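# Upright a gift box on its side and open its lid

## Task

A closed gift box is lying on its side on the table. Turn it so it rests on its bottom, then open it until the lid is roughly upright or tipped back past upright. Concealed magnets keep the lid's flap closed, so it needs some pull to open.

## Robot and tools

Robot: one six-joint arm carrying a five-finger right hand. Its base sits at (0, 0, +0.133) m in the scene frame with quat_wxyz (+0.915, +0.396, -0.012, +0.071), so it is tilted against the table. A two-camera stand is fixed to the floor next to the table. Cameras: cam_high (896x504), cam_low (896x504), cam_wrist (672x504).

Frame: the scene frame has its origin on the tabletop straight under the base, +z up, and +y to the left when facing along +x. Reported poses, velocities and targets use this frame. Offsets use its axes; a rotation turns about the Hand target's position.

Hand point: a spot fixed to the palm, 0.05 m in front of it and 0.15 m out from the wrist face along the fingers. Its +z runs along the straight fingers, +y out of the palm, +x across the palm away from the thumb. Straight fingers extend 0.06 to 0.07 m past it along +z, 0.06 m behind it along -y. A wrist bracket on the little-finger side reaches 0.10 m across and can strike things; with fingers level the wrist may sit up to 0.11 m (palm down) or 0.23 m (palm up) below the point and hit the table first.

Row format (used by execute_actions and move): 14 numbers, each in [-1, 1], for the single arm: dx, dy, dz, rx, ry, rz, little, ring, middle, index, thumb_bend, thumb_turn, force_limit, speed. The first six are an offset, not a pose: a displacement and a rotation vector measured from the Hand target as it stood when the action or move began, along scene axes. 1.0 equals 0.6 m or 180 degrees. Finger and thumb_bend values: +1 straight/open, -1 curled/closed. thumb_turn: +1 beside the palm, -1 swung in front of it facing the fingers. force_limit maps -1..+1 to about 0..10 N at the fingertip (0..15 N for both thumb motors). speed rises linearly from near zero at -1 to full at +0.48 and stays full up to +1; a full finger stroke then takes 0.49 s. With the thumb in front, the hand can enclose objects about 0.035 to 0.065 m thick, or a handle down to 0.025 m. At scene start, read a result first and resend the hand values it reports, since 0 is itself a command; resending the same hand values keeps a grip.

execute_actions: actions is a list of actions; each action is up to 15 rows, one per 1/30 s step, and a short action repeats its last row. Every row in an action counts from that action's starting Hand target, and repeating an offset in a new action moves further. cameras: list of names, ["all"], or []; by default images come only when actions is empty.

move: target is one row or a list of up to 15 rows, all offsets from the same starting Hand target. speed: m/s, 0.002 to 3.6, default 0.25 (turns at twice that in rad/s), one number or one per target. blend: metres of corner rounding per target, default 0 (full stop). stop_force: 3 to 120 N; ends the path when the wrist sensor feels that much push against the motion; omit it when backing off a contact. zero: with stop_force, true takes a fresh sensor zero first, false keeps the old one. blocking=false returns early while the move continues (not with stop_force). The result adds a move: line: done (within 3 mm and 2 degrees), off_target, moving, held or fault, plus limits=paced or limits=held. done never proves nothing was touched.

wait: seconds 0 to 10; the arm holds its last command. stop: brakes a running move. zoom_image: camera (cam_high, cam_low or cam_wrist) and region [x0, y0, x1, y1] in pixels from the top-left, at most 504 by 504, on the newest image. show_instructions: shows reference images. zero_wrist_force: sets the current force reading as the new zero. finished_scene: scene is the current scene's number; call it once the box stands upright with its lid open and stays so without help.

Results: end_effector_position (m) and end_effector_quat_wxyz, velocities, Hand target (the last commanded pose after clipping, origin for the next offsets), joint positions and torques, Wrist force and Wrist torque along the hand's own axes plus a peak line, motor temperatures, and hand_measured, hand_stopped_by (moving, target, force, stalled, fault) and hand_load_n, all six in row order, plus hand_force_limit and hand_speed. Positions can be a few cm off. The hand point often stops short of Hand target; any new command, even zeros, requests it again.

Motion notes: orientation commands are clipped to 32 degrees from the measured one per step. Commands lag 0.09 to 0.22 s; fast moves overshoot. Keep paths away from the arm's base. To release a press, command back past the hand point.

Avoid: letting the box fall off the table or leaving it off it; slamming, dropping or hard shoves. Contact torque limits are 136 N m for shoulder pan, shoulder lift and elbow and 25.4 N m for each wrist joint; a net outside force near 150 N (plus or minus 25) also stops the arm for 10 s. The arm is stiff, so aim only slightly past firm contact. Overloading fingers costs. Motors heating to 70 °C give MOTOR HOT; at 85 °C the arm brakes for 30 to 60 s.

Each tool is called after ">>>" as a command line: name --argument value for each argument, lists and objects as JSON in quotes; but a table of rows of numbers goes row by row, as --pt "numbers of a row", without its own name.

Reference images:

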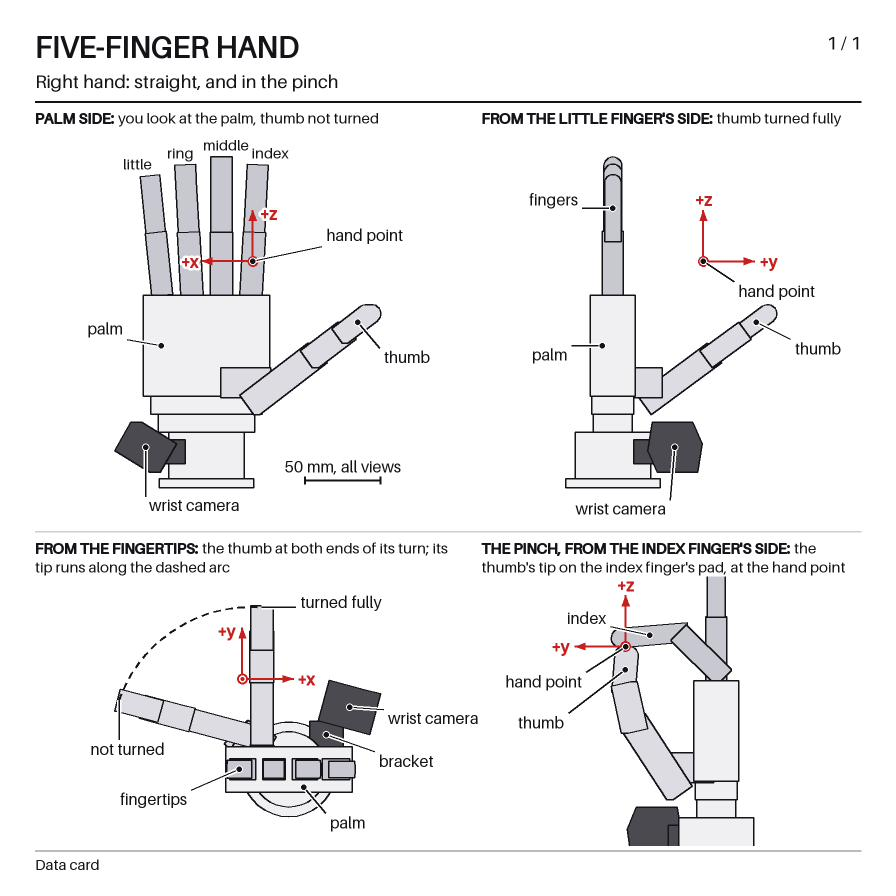

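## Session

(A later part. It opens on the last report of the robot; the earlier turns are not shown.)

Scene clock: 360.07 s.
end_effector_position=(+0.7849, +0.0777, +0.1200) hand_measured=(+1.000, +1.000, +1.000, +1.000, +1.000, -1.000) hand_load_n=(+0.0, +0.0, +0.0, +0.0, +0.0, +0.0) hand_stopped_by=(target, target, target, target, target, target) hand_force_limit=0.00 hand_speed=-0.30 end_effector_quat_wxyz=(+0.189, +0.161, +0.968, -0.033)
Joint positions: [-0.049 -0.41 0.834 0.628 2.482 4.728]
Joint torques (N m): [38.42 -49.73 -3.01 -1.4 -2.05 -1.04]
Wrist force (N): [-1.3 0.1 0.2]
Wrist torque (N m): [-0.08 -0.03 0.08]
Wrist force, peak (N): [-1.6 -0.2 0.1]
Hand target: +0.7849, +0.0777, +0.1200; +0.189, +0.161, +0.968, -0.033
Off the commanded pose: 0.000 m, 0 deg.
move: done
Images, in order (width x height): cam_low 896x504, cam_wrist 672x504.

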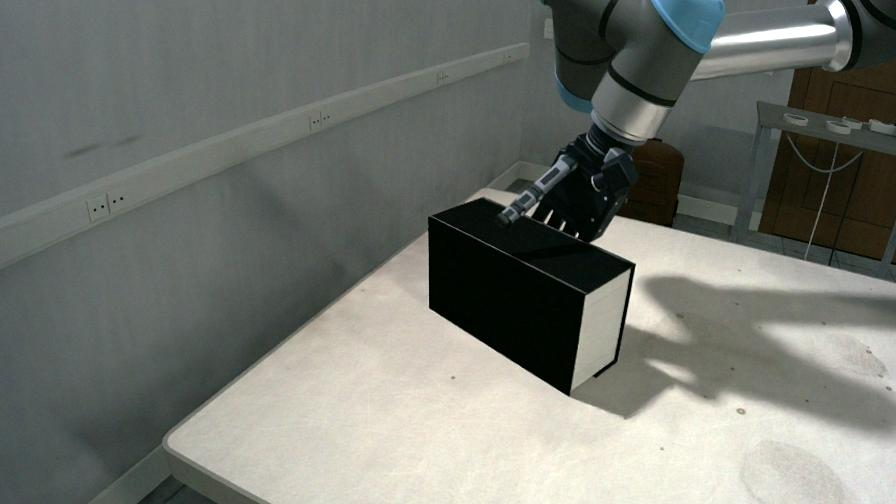

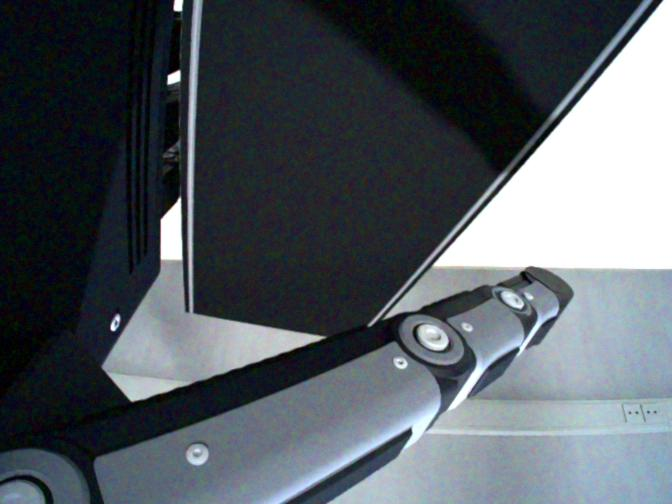

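>>> move --target '[-0.0022,-0.0063,0,0,0,0,1,1,1,1,1,-1,0.0,-0.3]' --speed 0.03

>>> move --target '[0,0,-0.0917,0,0,0,1,1,1,1,1,-1,0.0,-0.3]' --speed 0.012 --stop_force 3 --cameras '["cam_low", "cam_wrist"]'

>>> zoom_image --camera "cam_low" --region '[480, 140, 660, 320]'

Scene clock: 393.53 s.
end_effector_position=(+0.7835, +0.0738, +0.1200) hand_measured=(+1.000, +1.000, +1.000, +1.000, +1.000, -1.000) hand_load_n=(+0.0, +0.0, +0.0, +0.0, +0.0, +0.0) hand_stopped_by=(target, target, target, target, target, target) hand_force_limit=0.00 hand_speed=-0.30 end_effector_quat_wxyz=(+0.189, +0.161, +0.968, -0.033)
Joint positions: [-0.053 -0.42 0.848 0.621 2.481 4.723]
Joint torques (N m): [43.93 -36.03 -13.85 -0.45 -1.86 -0.52]
Wrist force (N): [-1.3 0.1 0.2]
Wrist torque (N m): [-0.08 -0.02 0.17]
Wrist force, peak (N): [-1.7 -0.1 -0.1]
Hand target: +0.7836, +0.0739, +0.1200; +0.189, +0.161, +0.968, -0.033
Off the commanded pose: 0.000 m, 0 deg.
move: done

Scene clock: 397.17 s.
end_effector_position=(+0.7836, +0.0739, +0.0906) hand_measured=(+1.000, +1.000, +1.000, +1.000, +1.000, -1.000) hand_load_n=(+0.0, +0.0, +0.0, +0.0, +0.5, +1.0) hand_stopped_by=(target, target, target, target, target, target) hand_force_limit=0.00 hand_speed=-0.30 end_effector_quat_wxyz=(+0.189, +0.161, +0.968, -0.033)
Joint positions: [-0.085 -0.417 0.889 0.541 2.464 4.678]
Joint torques (N m): [50.97 -48.05 -14.91 3.23 1.74 1.41]
Wrist force (N): [-1.9 -0.1 -2.7]
Wrist torque (N m): [-0.13 0.08 0.16]
Wrist force, peak (N): [-2.4 -0.3 -5.5]
Hand target: +0.7836, +0.0739, +0.0907; +0.189, +0.161, +0.968, -0.033 (not the last commanded pose)
Off the commanded pose: 0.026 m, 0 deg.
move: contact
Images, in order (width x height): cam_low 896x504, cam_wrist 672x504.

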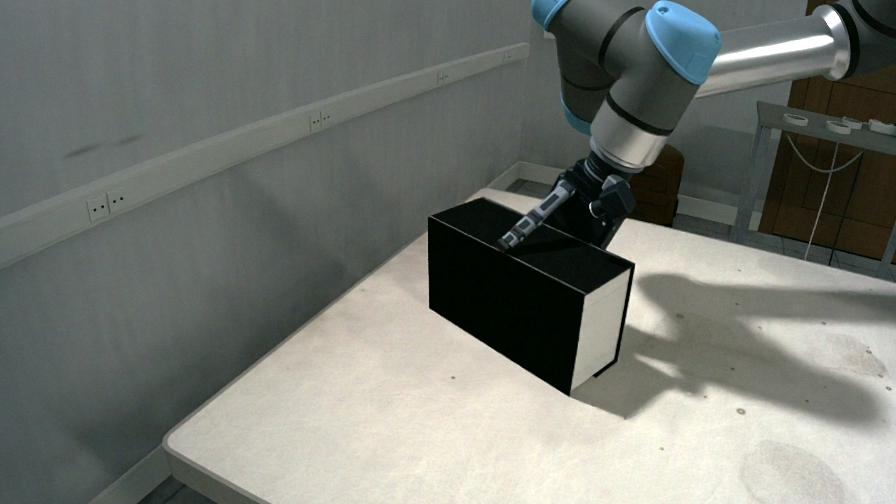

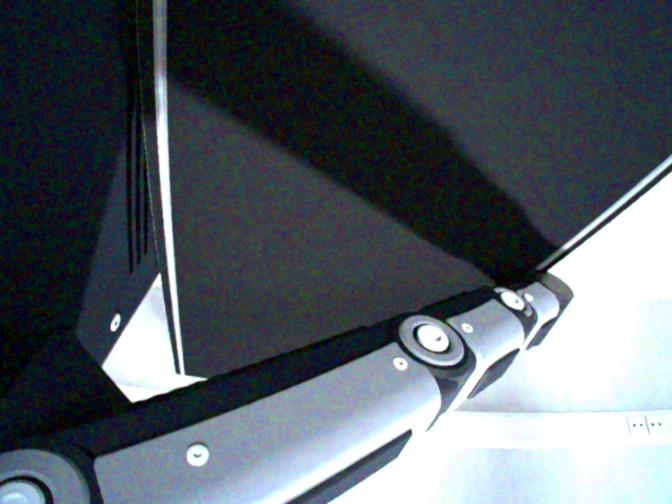

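Scaled by 2.800 from the camera's 896x504 image, which has a finer 1280x720 frame.

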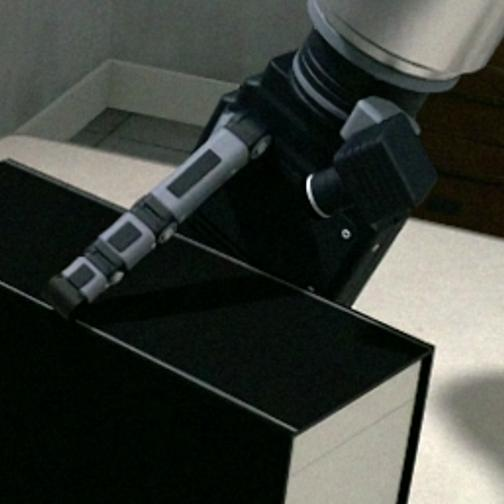

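>>> move --pt "0 0 0.05 0 0 0 1 1 1 1 1 -1 0.0 -0.3" --pt "0 0 0.05 -0.0419 0.0147 0 1 1 1 1 1 -1 0.0 -0.3" --pt "0.0033 0.0094 0.05 -0.0419 0.0147 0 1 1 1 1 1 -1 0.0 -0.3" --speed 0.04 --cameras '["cam_low", "cam_wrist", "cam_high"]'

>>> zoom_image --camera "cam_low" --region '[480, 140, 660, 320]'

Scene clock: 415.77 s.
end_effector_position=(+0.7855, +0.0797, +0.1207) hand_measured=(+1.000, +1.000, +1.000, +1.000, +1.000, -1.000) hand_load_n=(+0.0, +0.0, +0.0, +0.0, +0.0, +0.0) hand_stopped_by=(target, target, target, target, target, target) hand_force_limit=0.00 hand_speed=-0.30 end_effector_quat_wxyz=(+0.177, +0.147, +0.968, -0.101)
Joint positions: [-0.011 -0.31 0.687 0.733 2.629 4.742]
Joint torques (N m): [39.84 -49.7 -4.41 -1.16 0.38 -1.03]
Wrist force (N): [-1.3 0.1 0.1]
Wrist torque (N m): [-0.05 -0.01 0.12]
Wrist force, peak (N): [-2.1 -0.4 -2.8]
Hand target: +0.7855, +0.0796, +0.1207; +0.177, +0.147, +0.968, -0.101
Off the commanded pose: 0.000 m, 0 deg.
move: done

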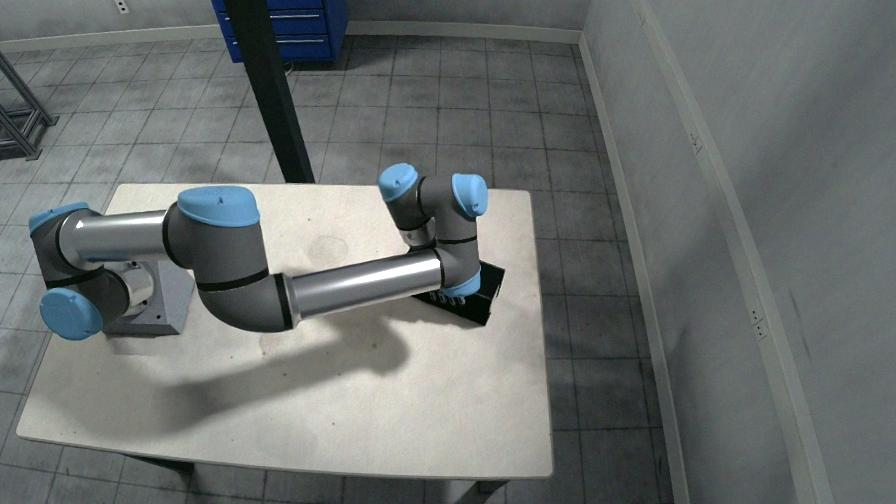

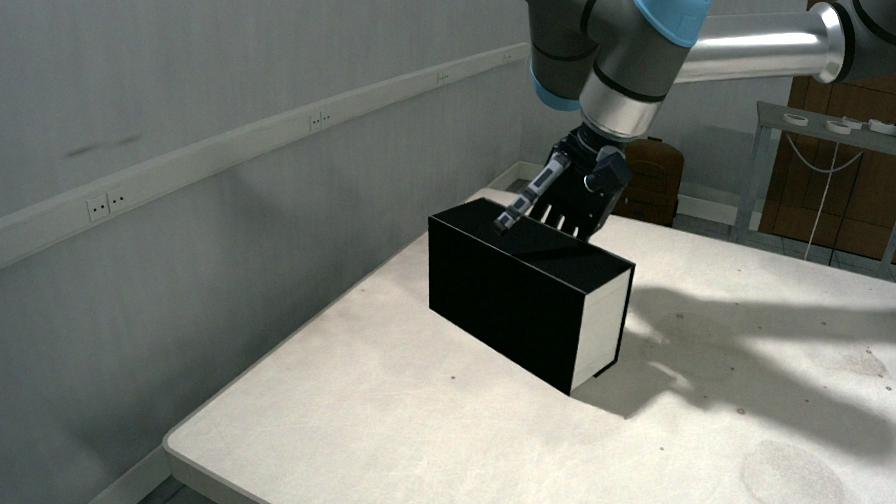

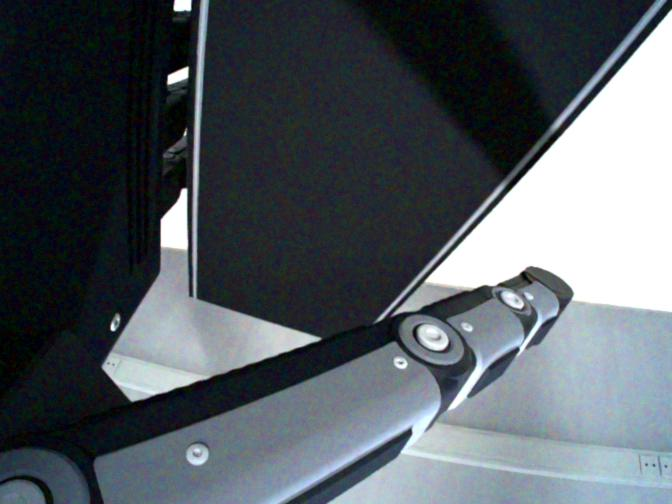

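Scaled by 2.800 from the camera's 896x504 image, which has a finer 1280x720 frame.

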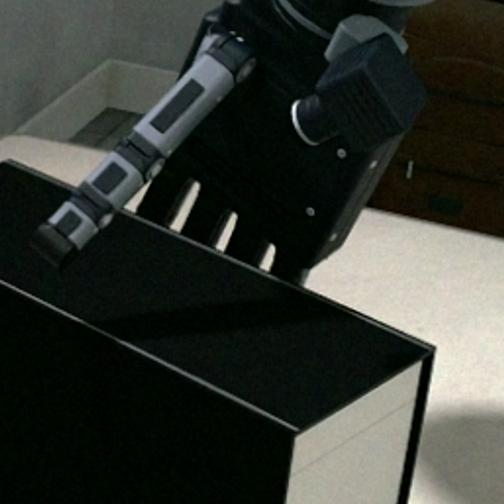

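>>> move --target '[0.0011,0.0031,-0.06,0,0,0,1,1,1,1,1,-1,0.0,-0.3]' --speed 0.015 --stop_force 3 --cameras '["cam_low", "cam_wrist"]'

>>> zoom_image --camera "cam_low" --region '[480, 140, 660, 320]'

Scene clock: 421.30 s.
end_effector_position=(+0.7857, +0.0799, +0.1136) hand_measured=(+1.000, +1.000, +1.000, +1.000, +1.000, -1.000) hand_load_n=(+0.0, +0.0, +0.0, +0.0, +0.0, +0.0) hand_stopped_by=(target, target, target, target, target, target) hand_force_limit=0.00 hand_speed=-0.30 end_effector_quat_wxyz=(+0.177, +0.147, +0.968, -0.101)
Joint positions: [-0.019 -0.31 0.699 0.71 2.626 4.729]
Joint torques (N m): [52.42 -32.76 -15.47 2.17 1.52 0.95]
Wrist force (N): [-1.9 -1.0 -2.3]
Wrist torque (N m): [0.02 0.20 0.02]
Wrist force, peak (N): [-2.9 -3.3 -6.8]
Hand target: +0.7857, +0.0799, +0.1136; +0.177, +0.147, +0.968, -0.101 (not the last commanded pose)
Off the commanded pose: 0.029 m, 0 deg.
move: contact
Images, in order (width x height): cam_low 896x504, cam_wrist 672x504.

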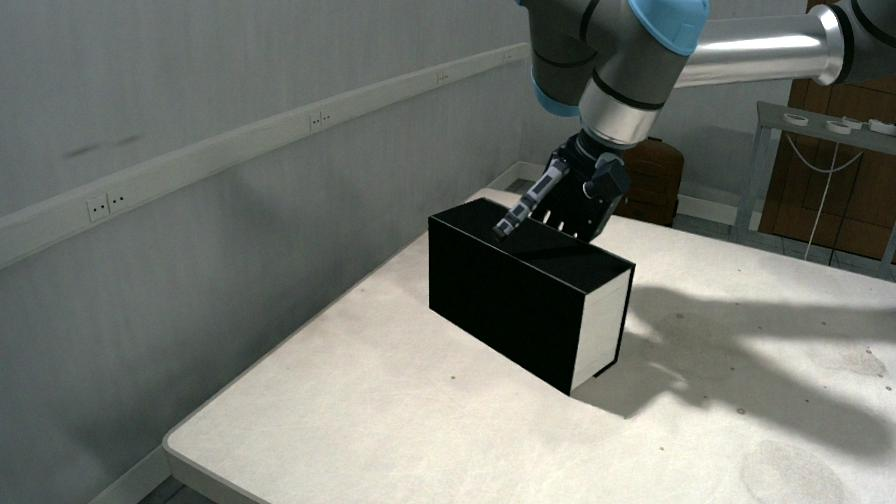

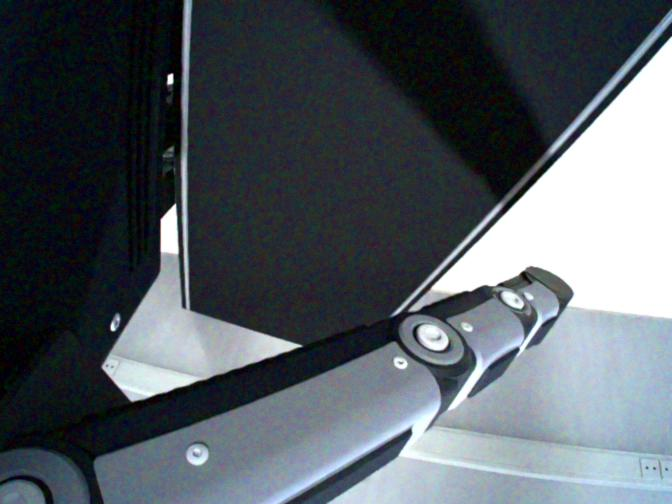

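Scaled by 2.800 from the camera's 896x504 image, which has a finer 1280x720 frame.

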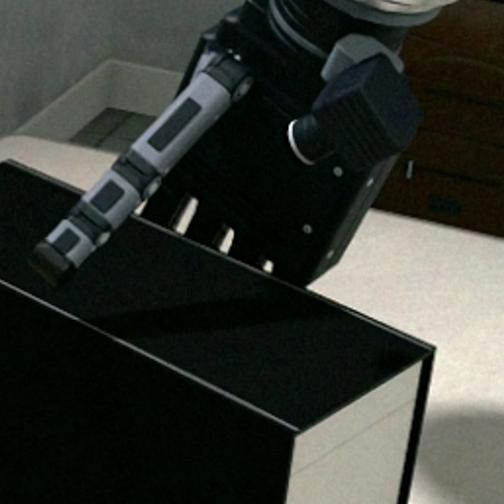

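>>> move --pt "-0.002 -0.006 0.05 0 0 0 1 1 1 1 1 -1 0.0 -0.3" --pt "-0.002 -0.006 0.33 0 0 0 1 1 1 1 1 -1 0.0 -0.3" --speed 0.12 --cameras '["cam_high", "cam_low"]'

>>> zoom_image --camera "cam_low" --region '[410, 180, 660, 410]'

Scene clock: 801.87 s.
end_effector_position=(+0.7837, +0.0762, +0.2644) hand_measured=(+1.000, +1.000, +1.000, +1.000, +1.000, -1.000) hand_load_n=(+0.0, +0.0, +0.0, +0.0, +0.0, +0.0) hand_stopped_by=(target, target, target, target, target, target) hand_force_limit=0.00 hand_speed=-0.30 end_effector_quat_wxyz=(+0.180, +0.147, +0.968, -0.100)
Joint positions: [0.133 -0.179 0.211 1.32 2.676 5.02]
Joint torques (N m): [39.77 -51.88 -5.81 -1.26 -0.07 -1.29]
Wrist force (N): [-1.1 -0.4 0.1]
Wrist torque (N m): [-0.11 -0.05 0.10]
Wrist force, peak (N): [-2.4 -0.4 -4.6]
Hand target: +0.7837, +0.0761, +0.2644; +0.180, +0.147, +0.968, -0.100 (not the last commanded pose)
Off the commanded pose: 0.047 m, 0 deg.
move: held (a check stopped the path); path passed 1 of 2 targets; limits=held
pose unreachable: on one or more control steps of this call, first in action 0 (counted from 0), an arm could not follow its commanded pose, so it was not sent that pose on those steps. It may still have moved: this result reports where it is.
cause: moving toward the commanded pose would bring two parts of the arm too close to each other (joints 4 (wrist 1) to 6 (wrist 3) lie between them).
Images, in order (width x height): cam_high 896x504, cam_low 896x504.

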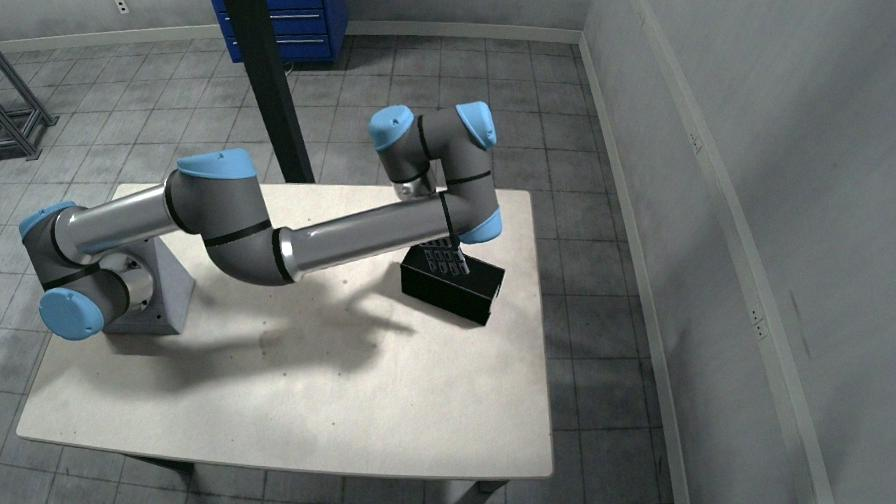

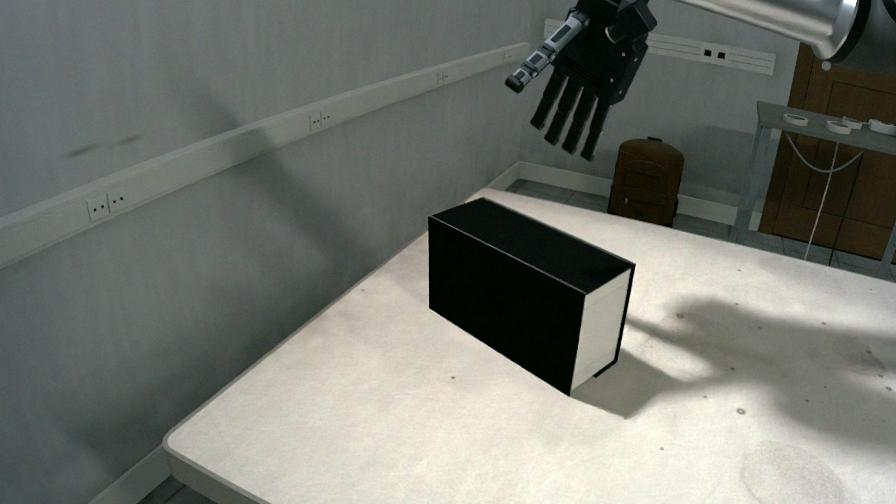

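Scaled by 2.016 from the camera's 896x504 image, which has a finer 1280x720 frame.

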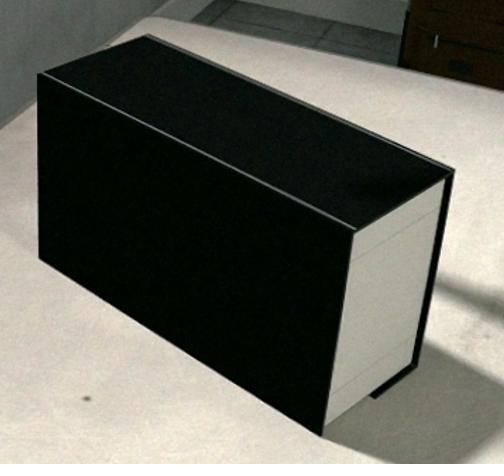

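>>> execute_actions --actions '[]'

Scene clock: 823.60 s.
end_effector_position=(+0.7837, +0.0761, +0.2644) hand_measured=(+1.000, +1.000, +1.000, +1.000, +1.000, -1.000) hand_load_n=(+0.0, +0.0, +0.0, +0.0, -0.5, +0.0) hand_stopped_by=(target, target, target, target, target, target) hand_force_limit=0.00 hand_speed=-0.30 end_effector_quat_wxyz=(+0.180, +0.147, +0.968, -0.100)
Joint positions: [0.133 -0.179 0.211 1.32 2.676 5.02]
Joint velocities: within noise
Joint torques (N m): [38.58 -52.2 -16.12 1.96 -1.62 -1.27]
Motor temperatures (°C): [38 41 34 42 39 43]
Wrist force (N): [-1.3 0.0 0.0]
Wrist torque (N m): [-0.05 -0.03 0.11]
Wrist force, peak (N): [-1.7 -0.3 0.0]
Hand target: +0.7837, +0.0761, +0.2644; +0.180, +0.147, +0.968, -0.100 (not the last commanded pose)
Off the commanded pose: 0.047 m, 0 deg.

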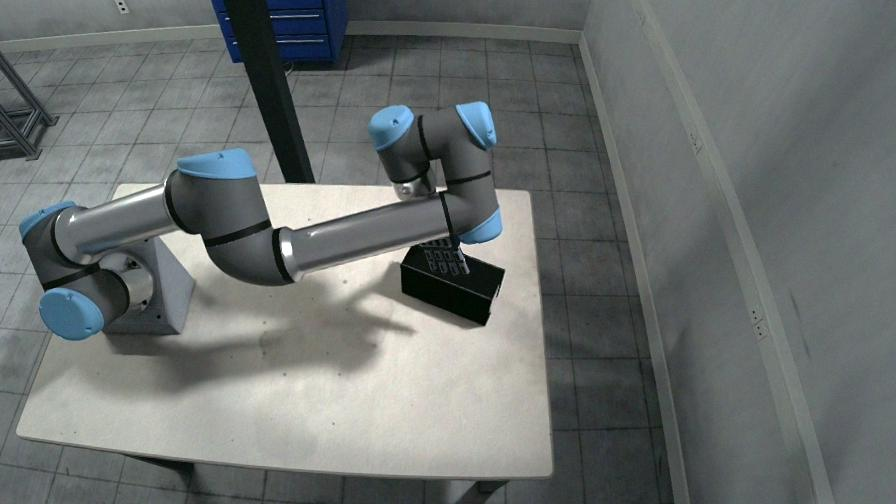

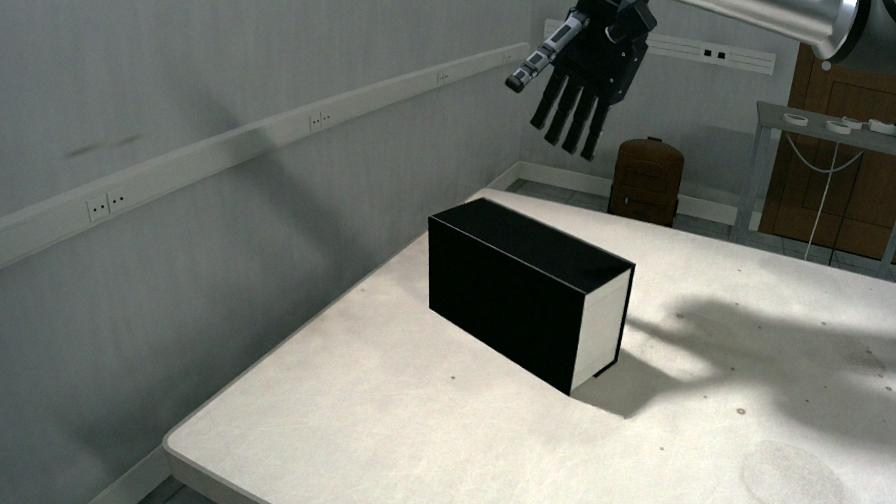

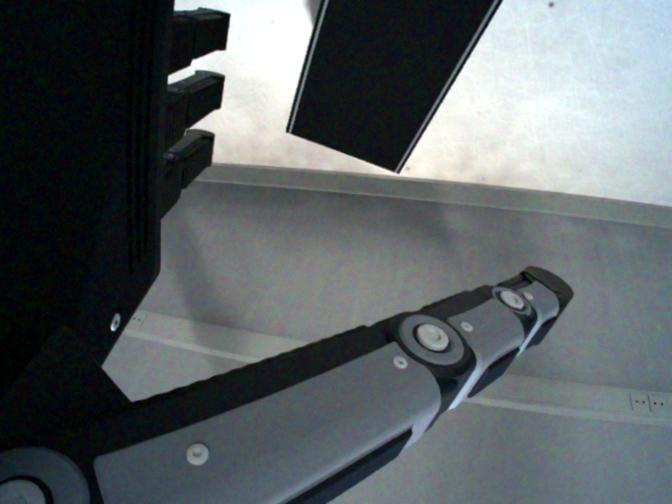

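>>> zoom_image --camera "cam_low" --region '[540, 240, 670, 420]'

>>> zoom_image --camera "cam_high" --region '[370, 220, 530, 340]'

Scaled by 2.800 from the camera's 896x504 image, which has a finer 1280x720 frame.

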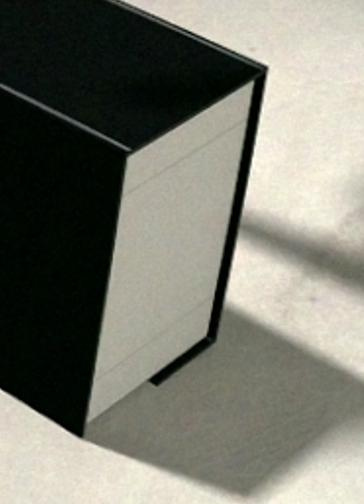

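Scaled by 3.150 from the camera's 896x504 image, which has a finer 1280x720 frame.

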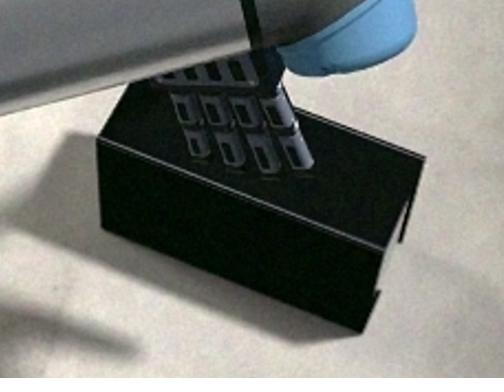

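>>> move --target '[-0.2395, -0.0268, 0.126, -0.0873, -0.3656, 0.0209, 1, 1, 1, 1, 1, -1, 0.0, -0.3]' --speed 0.2 --cameras '["all"]'

Scene clock: 1206.00 s.
end_effector_position=(+0.6401, +0.0601, +0.3398) hand_measured=(+1.000, +1.000, +1.000, +1.000, +1.000, -1.000) hand_load_n=(+0.0, +0.0, +0.0, +0.0, +0.0, +0.0) hand_stopped_by=(target, target, target, target, target, target) hand_force_limit=0.00 hand_speed=-0.30 end_effector_quat_wxyz=(+0.695, +0.122, +0.698, -0.123)
Joint positions: [0.003 -1.026 2.19 -1.469 1.947 3.823]
Joint torques (N m): [29.6 -30.63 -3.2 -2.88 -3.17 1.6]
Wrist force (N): [-1.5 0.7 0.3]
Wrist torque (N m): [0.18 0.12 0.14]
Wrist force, peak (N): [-2.3 0.5 0.1]
Hand target: +0.6400, +0.0600, +0.3400; +0.695, +0.122, +0.697, -0.123
Off the commanded pose: 0.000 m, 0 deg.
move: done

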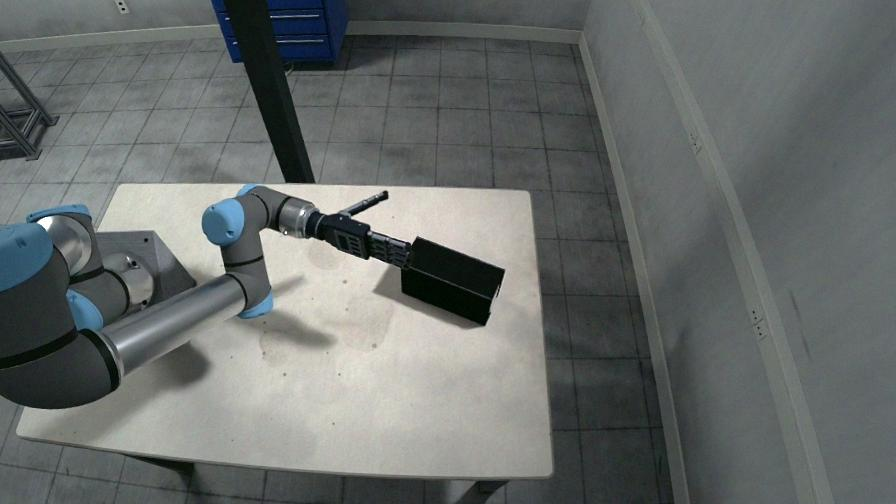

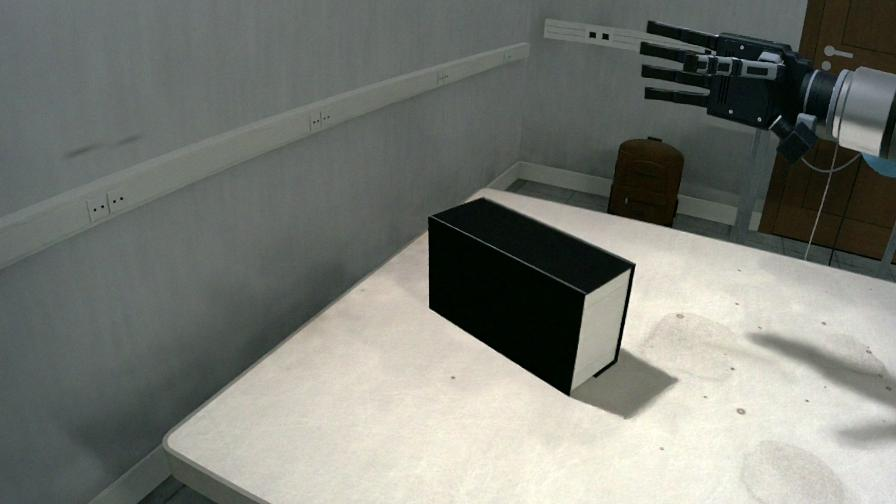

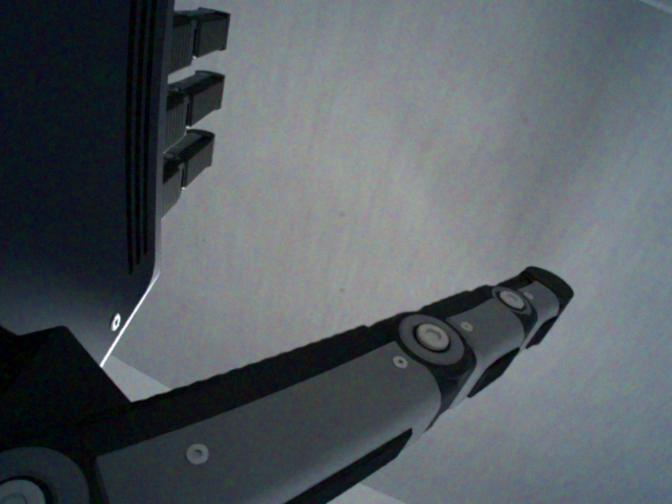

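>>> move --target '[0, 0, 0, -0.470, 0.1707, 0.002, 0.3, 1, 1, 1, 0.44, 1, 0.0, -0.3]' --speed 0.25 --cameras '["all"]'

Scene clock: 1216.00 s.
end_effector_position=(+0.6400, +0.0601, +0.3400) hand_measured=(+0.300, +1.000, +1.000, +1.000, +0.440, +1.000) hand_load_n=(+0.0, +0.0, +0.0, +0.0, +0.0, -0.5) hand_stopped_by=(target, target, target, target, target, target) hand_force_limit=0.00 hand_speed=-0.30 end_effector_quat_wxyz=(+0.405, -0.407, +0.580, -0.578)
Joint positions: [0.19 -1.061 2.039 -1.311 2.125 2.188]
Joint torques (N m): [17.35 -29.16 -4.53 -3.85 -3.31 -0.71]
Wrist force (N): [-1.6 0.3 0.1]
Wrist torque (N m): [0.14 0.15 0.19]
Wrist force, peak (N): [-2.3 0.8 0.1]
Hand target: +0.6400, +0.0600, +0.3400; +0.405, -0.407, +0.580, -0.578
Off the commanded pose: 0.000 m, 0 deg.
move: done

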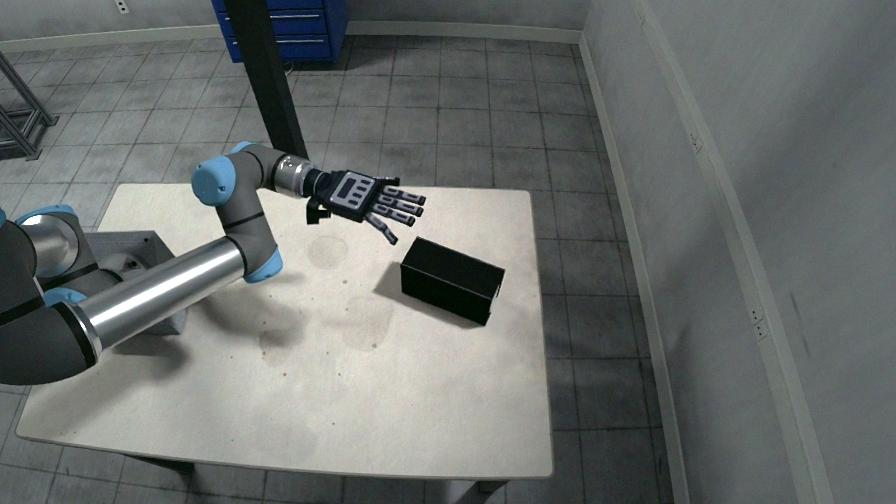

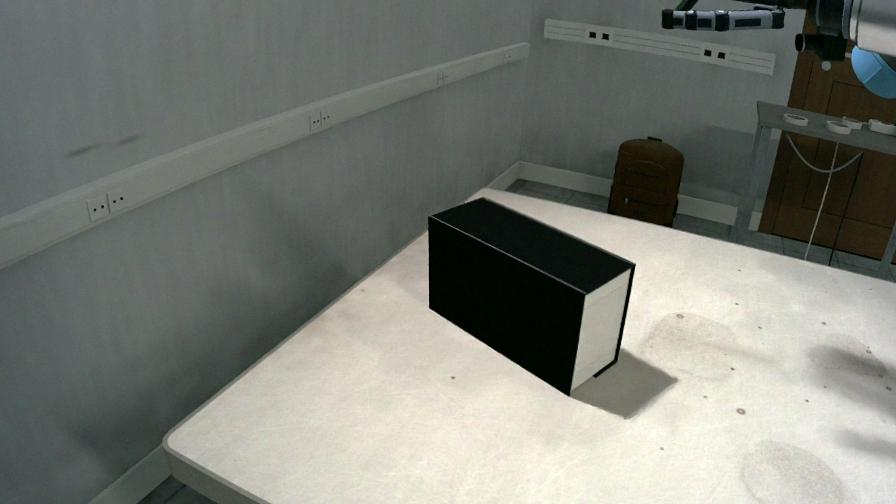

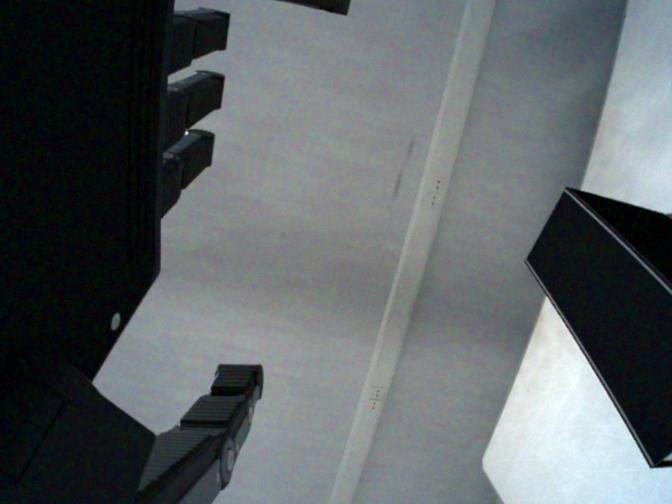

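>>> zoom_image --camera "cam_high" --region '[380, 210, 520, 340]'

>>> zoom_image --camera "cam_high" --region '[290, 150, 440, 260]'

Scaled by 3.600 from the camera's 896x504 image, which has a finer 1280x720 frame.

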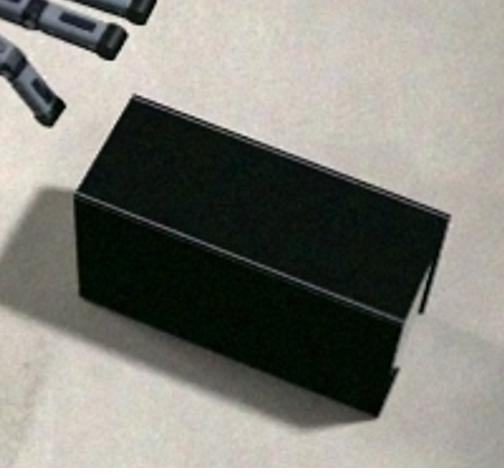

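Scaled by 3.360 from the camera's 896x504 image, which has a finer 1280x720 frame.

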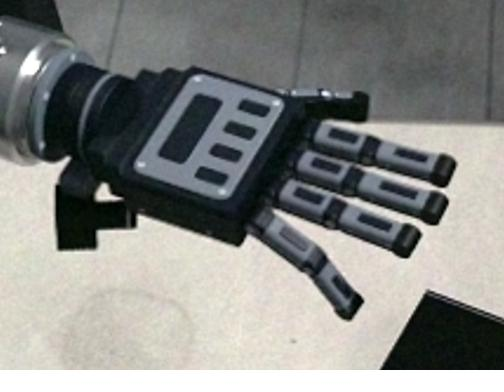

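>>> zoom_image --camera "cam_low" --region '[410, 180, 520, 330]'

>>> zoom_image --camera "cam_low" --region '[550, 250, 650, 410]'

Scaled by 3.360 from the camera's 896x504 image, which has a finer 1280x720 frame.

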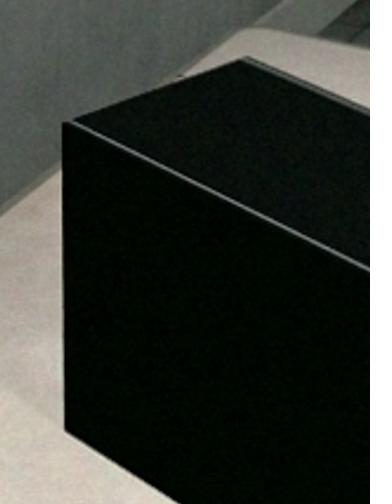

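Scaled by 3.150 from the camera's 896x504 image, which has a finer 1280x720 frame.

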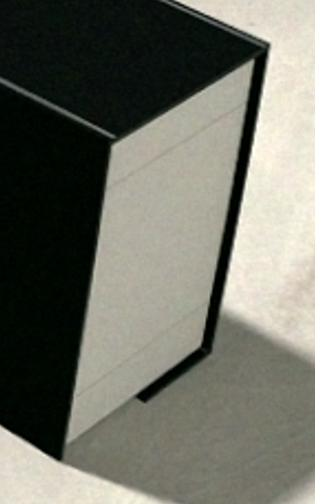

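>>> move --target '[0.11, 0.0715, -0.25, 0, 0, -0.0083, 0.3, 1, 1, 1, 1, 1, 0.0, -0.3]' --speed 0.2 --cameras '["all"]'

Scene clock: 1312.37 s.
end_effector_position=(+0.7060, +0.1029, +0.1901) hand_measured=(+0.300, +1.000, +1.000, +1.000, +1.000, +1.000) hand_load_n=(+0.0, +0.0, +0.0, +0.0, +0.0, +0.0) hand_stopped_by=(target, target, target, target, target, target) hand_force_limit=0.00 hand_speed=-0.30 end_effector_quat_wxyz=(+0.397, -0.400, +0.585, -0.583)
Joint positions: [-0.001 -0.714 1.937 -1.548 1.96 2.246]
Joint torques (N m): [30.72 -22.44 -4.13 -0.08 -0.36 -1.31]
Wrist force (N): [-1.5 0.4 0.5]
Wrist torque (N m): [0.08 0.16 0.24]
Wrist force, peak (N): [-1.8 2.0 0.5]
Hand target: +0.7060, +0.1029, +0.1900; +0.397, -0.400, +0.585, -0.583
Off the commanded pose: 0.000 m, 0 deg.
move: done

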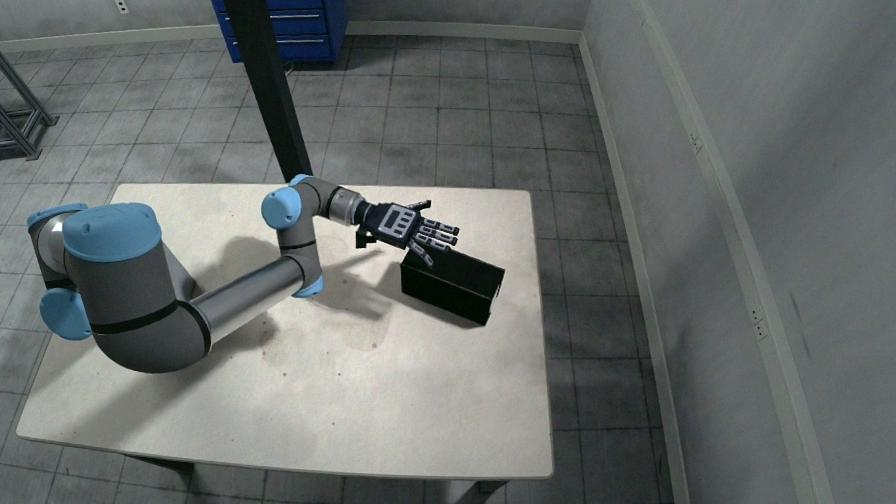

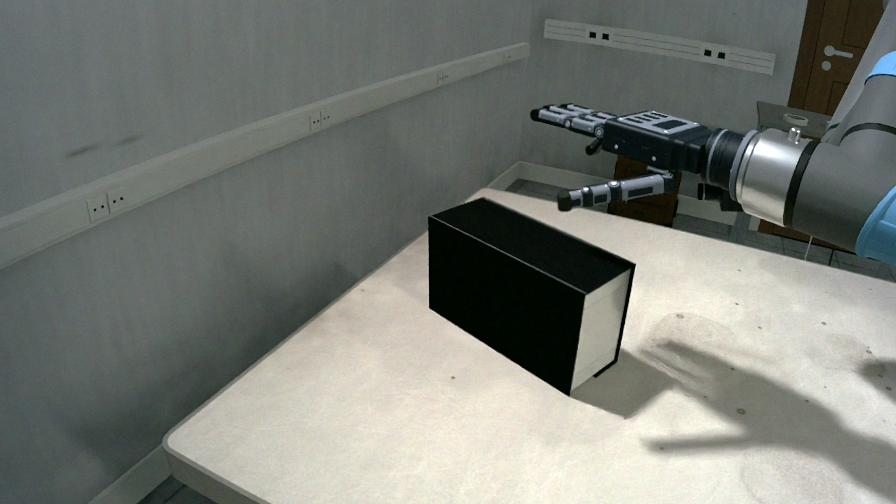

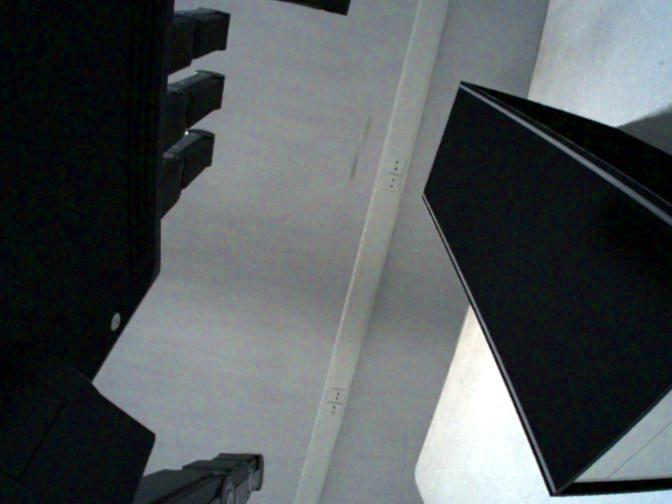

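>>> zoom_image --camera "cam_high" --region '[350, 180, 520, 330]'

>>> zoom_image --camera "cam_low" --region '[400, 80, 720, 330]'

Scaled by 2.965 from the camera's 896x504 image, which has a finer 1280x720 frame.

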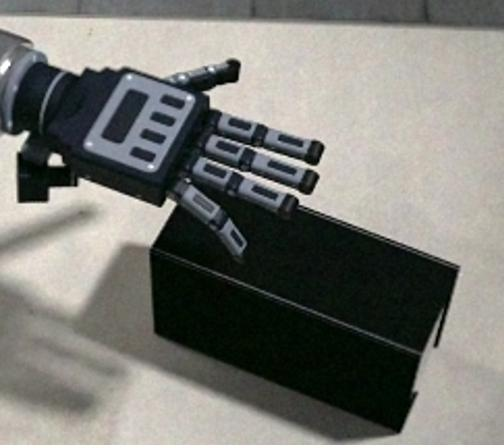

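Scaled by 1.575 from the camera's 896x504 image, which has a finer 1280x720 frame.

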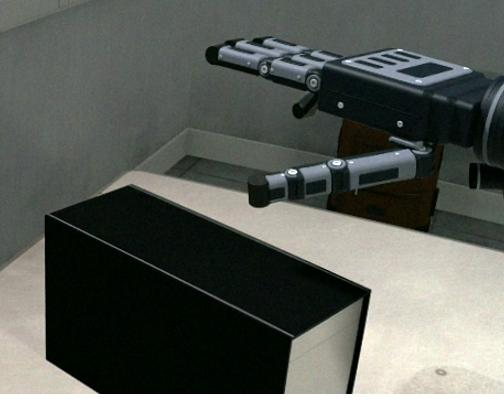

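>>> move --target '[0, 0, -0.11667, 0, 0, 0, 0.3, 1, 1, 1, 1, 1, 0.0, -0.3]' --speed 0.1 --cameras '["all"]'

>>> zoom_image --camera "cam_high" --region '[350, 180, 520, 330]'

>>> zoom_image --camera "cam_low" --region '[400, 80, 720, 330]'

Scene clock: 1327.47 s.
end_effector_position=(+0.7060, +0.1030, +0.1200) hand_measured=(+0.300, +1.000, +1.000, +1.000, +1.000, +1.000) hand_load_n=(+0.0, +0.0, +0.0, +0.0, +0.0, -0.5) hand_stopped_by=(target, target, target, target, target, target) hand_force_limit=0.00 hand_speed=-0.30 end_effector_quat_wxyz=(+0.398, -0.400, +0.585, -0.583)
Joint positions: [-0.107 -0.609 1.948 -1.651 1.859 2.281]
Joint torques (N m): [40.96 -37.74 -8.92 0.99 0.23 -1.14]
Wrist force (N): [-1.1 0.1 0.6]
Wrist torque (N m): [0.05 0.06 0.21]
Wrist force, peak (N): [-1.6 1.5 0.3]
Hand target: +0.7060, +0.1029, +0.1200; +0.397, -0.400, +0.585, -0.583
Off the commanded pose: 0.000 m, 0 deg.
move: done

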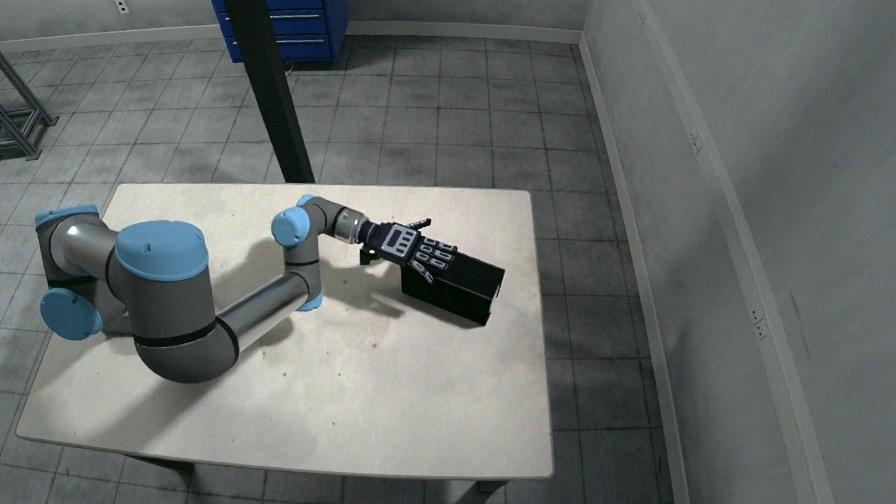

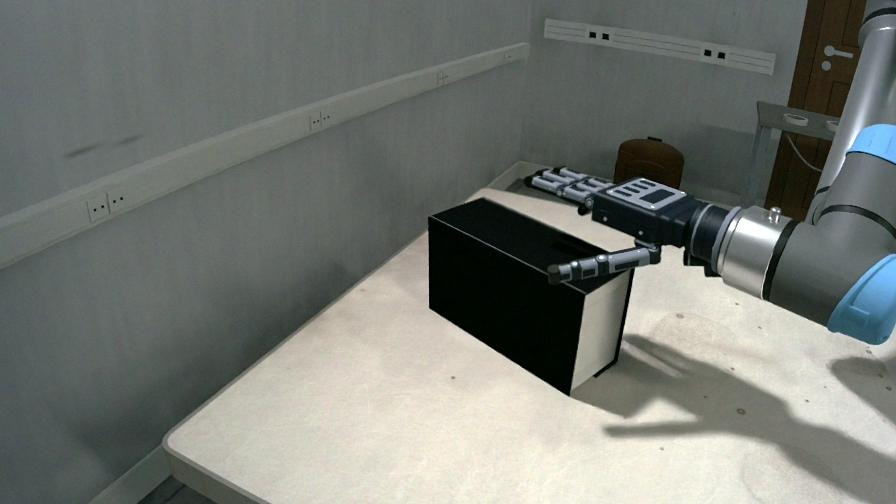

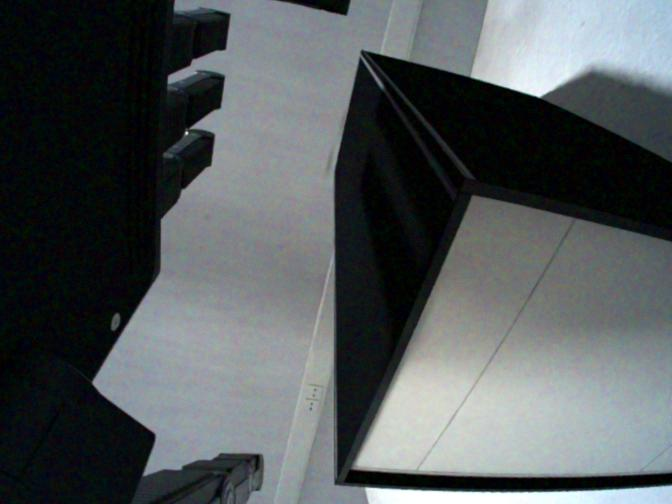

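Scaled by 2.965 from the camera's 896x504 image, which has a finer 1280x720 frame.

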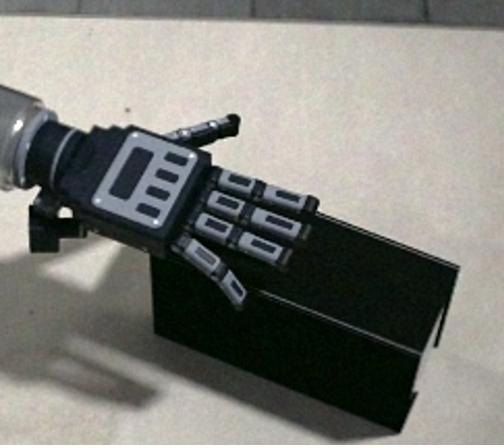

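Scaled by 1.575 from the camera's 896x504 image, which has a finer 1280x720 frame.

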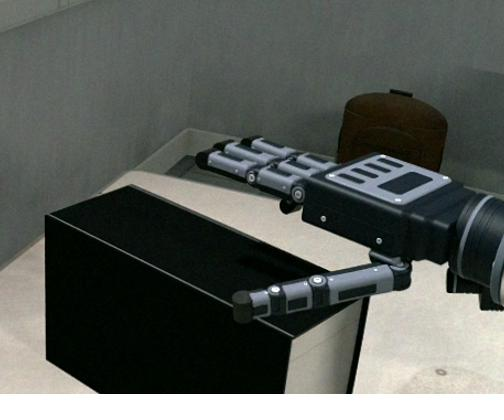

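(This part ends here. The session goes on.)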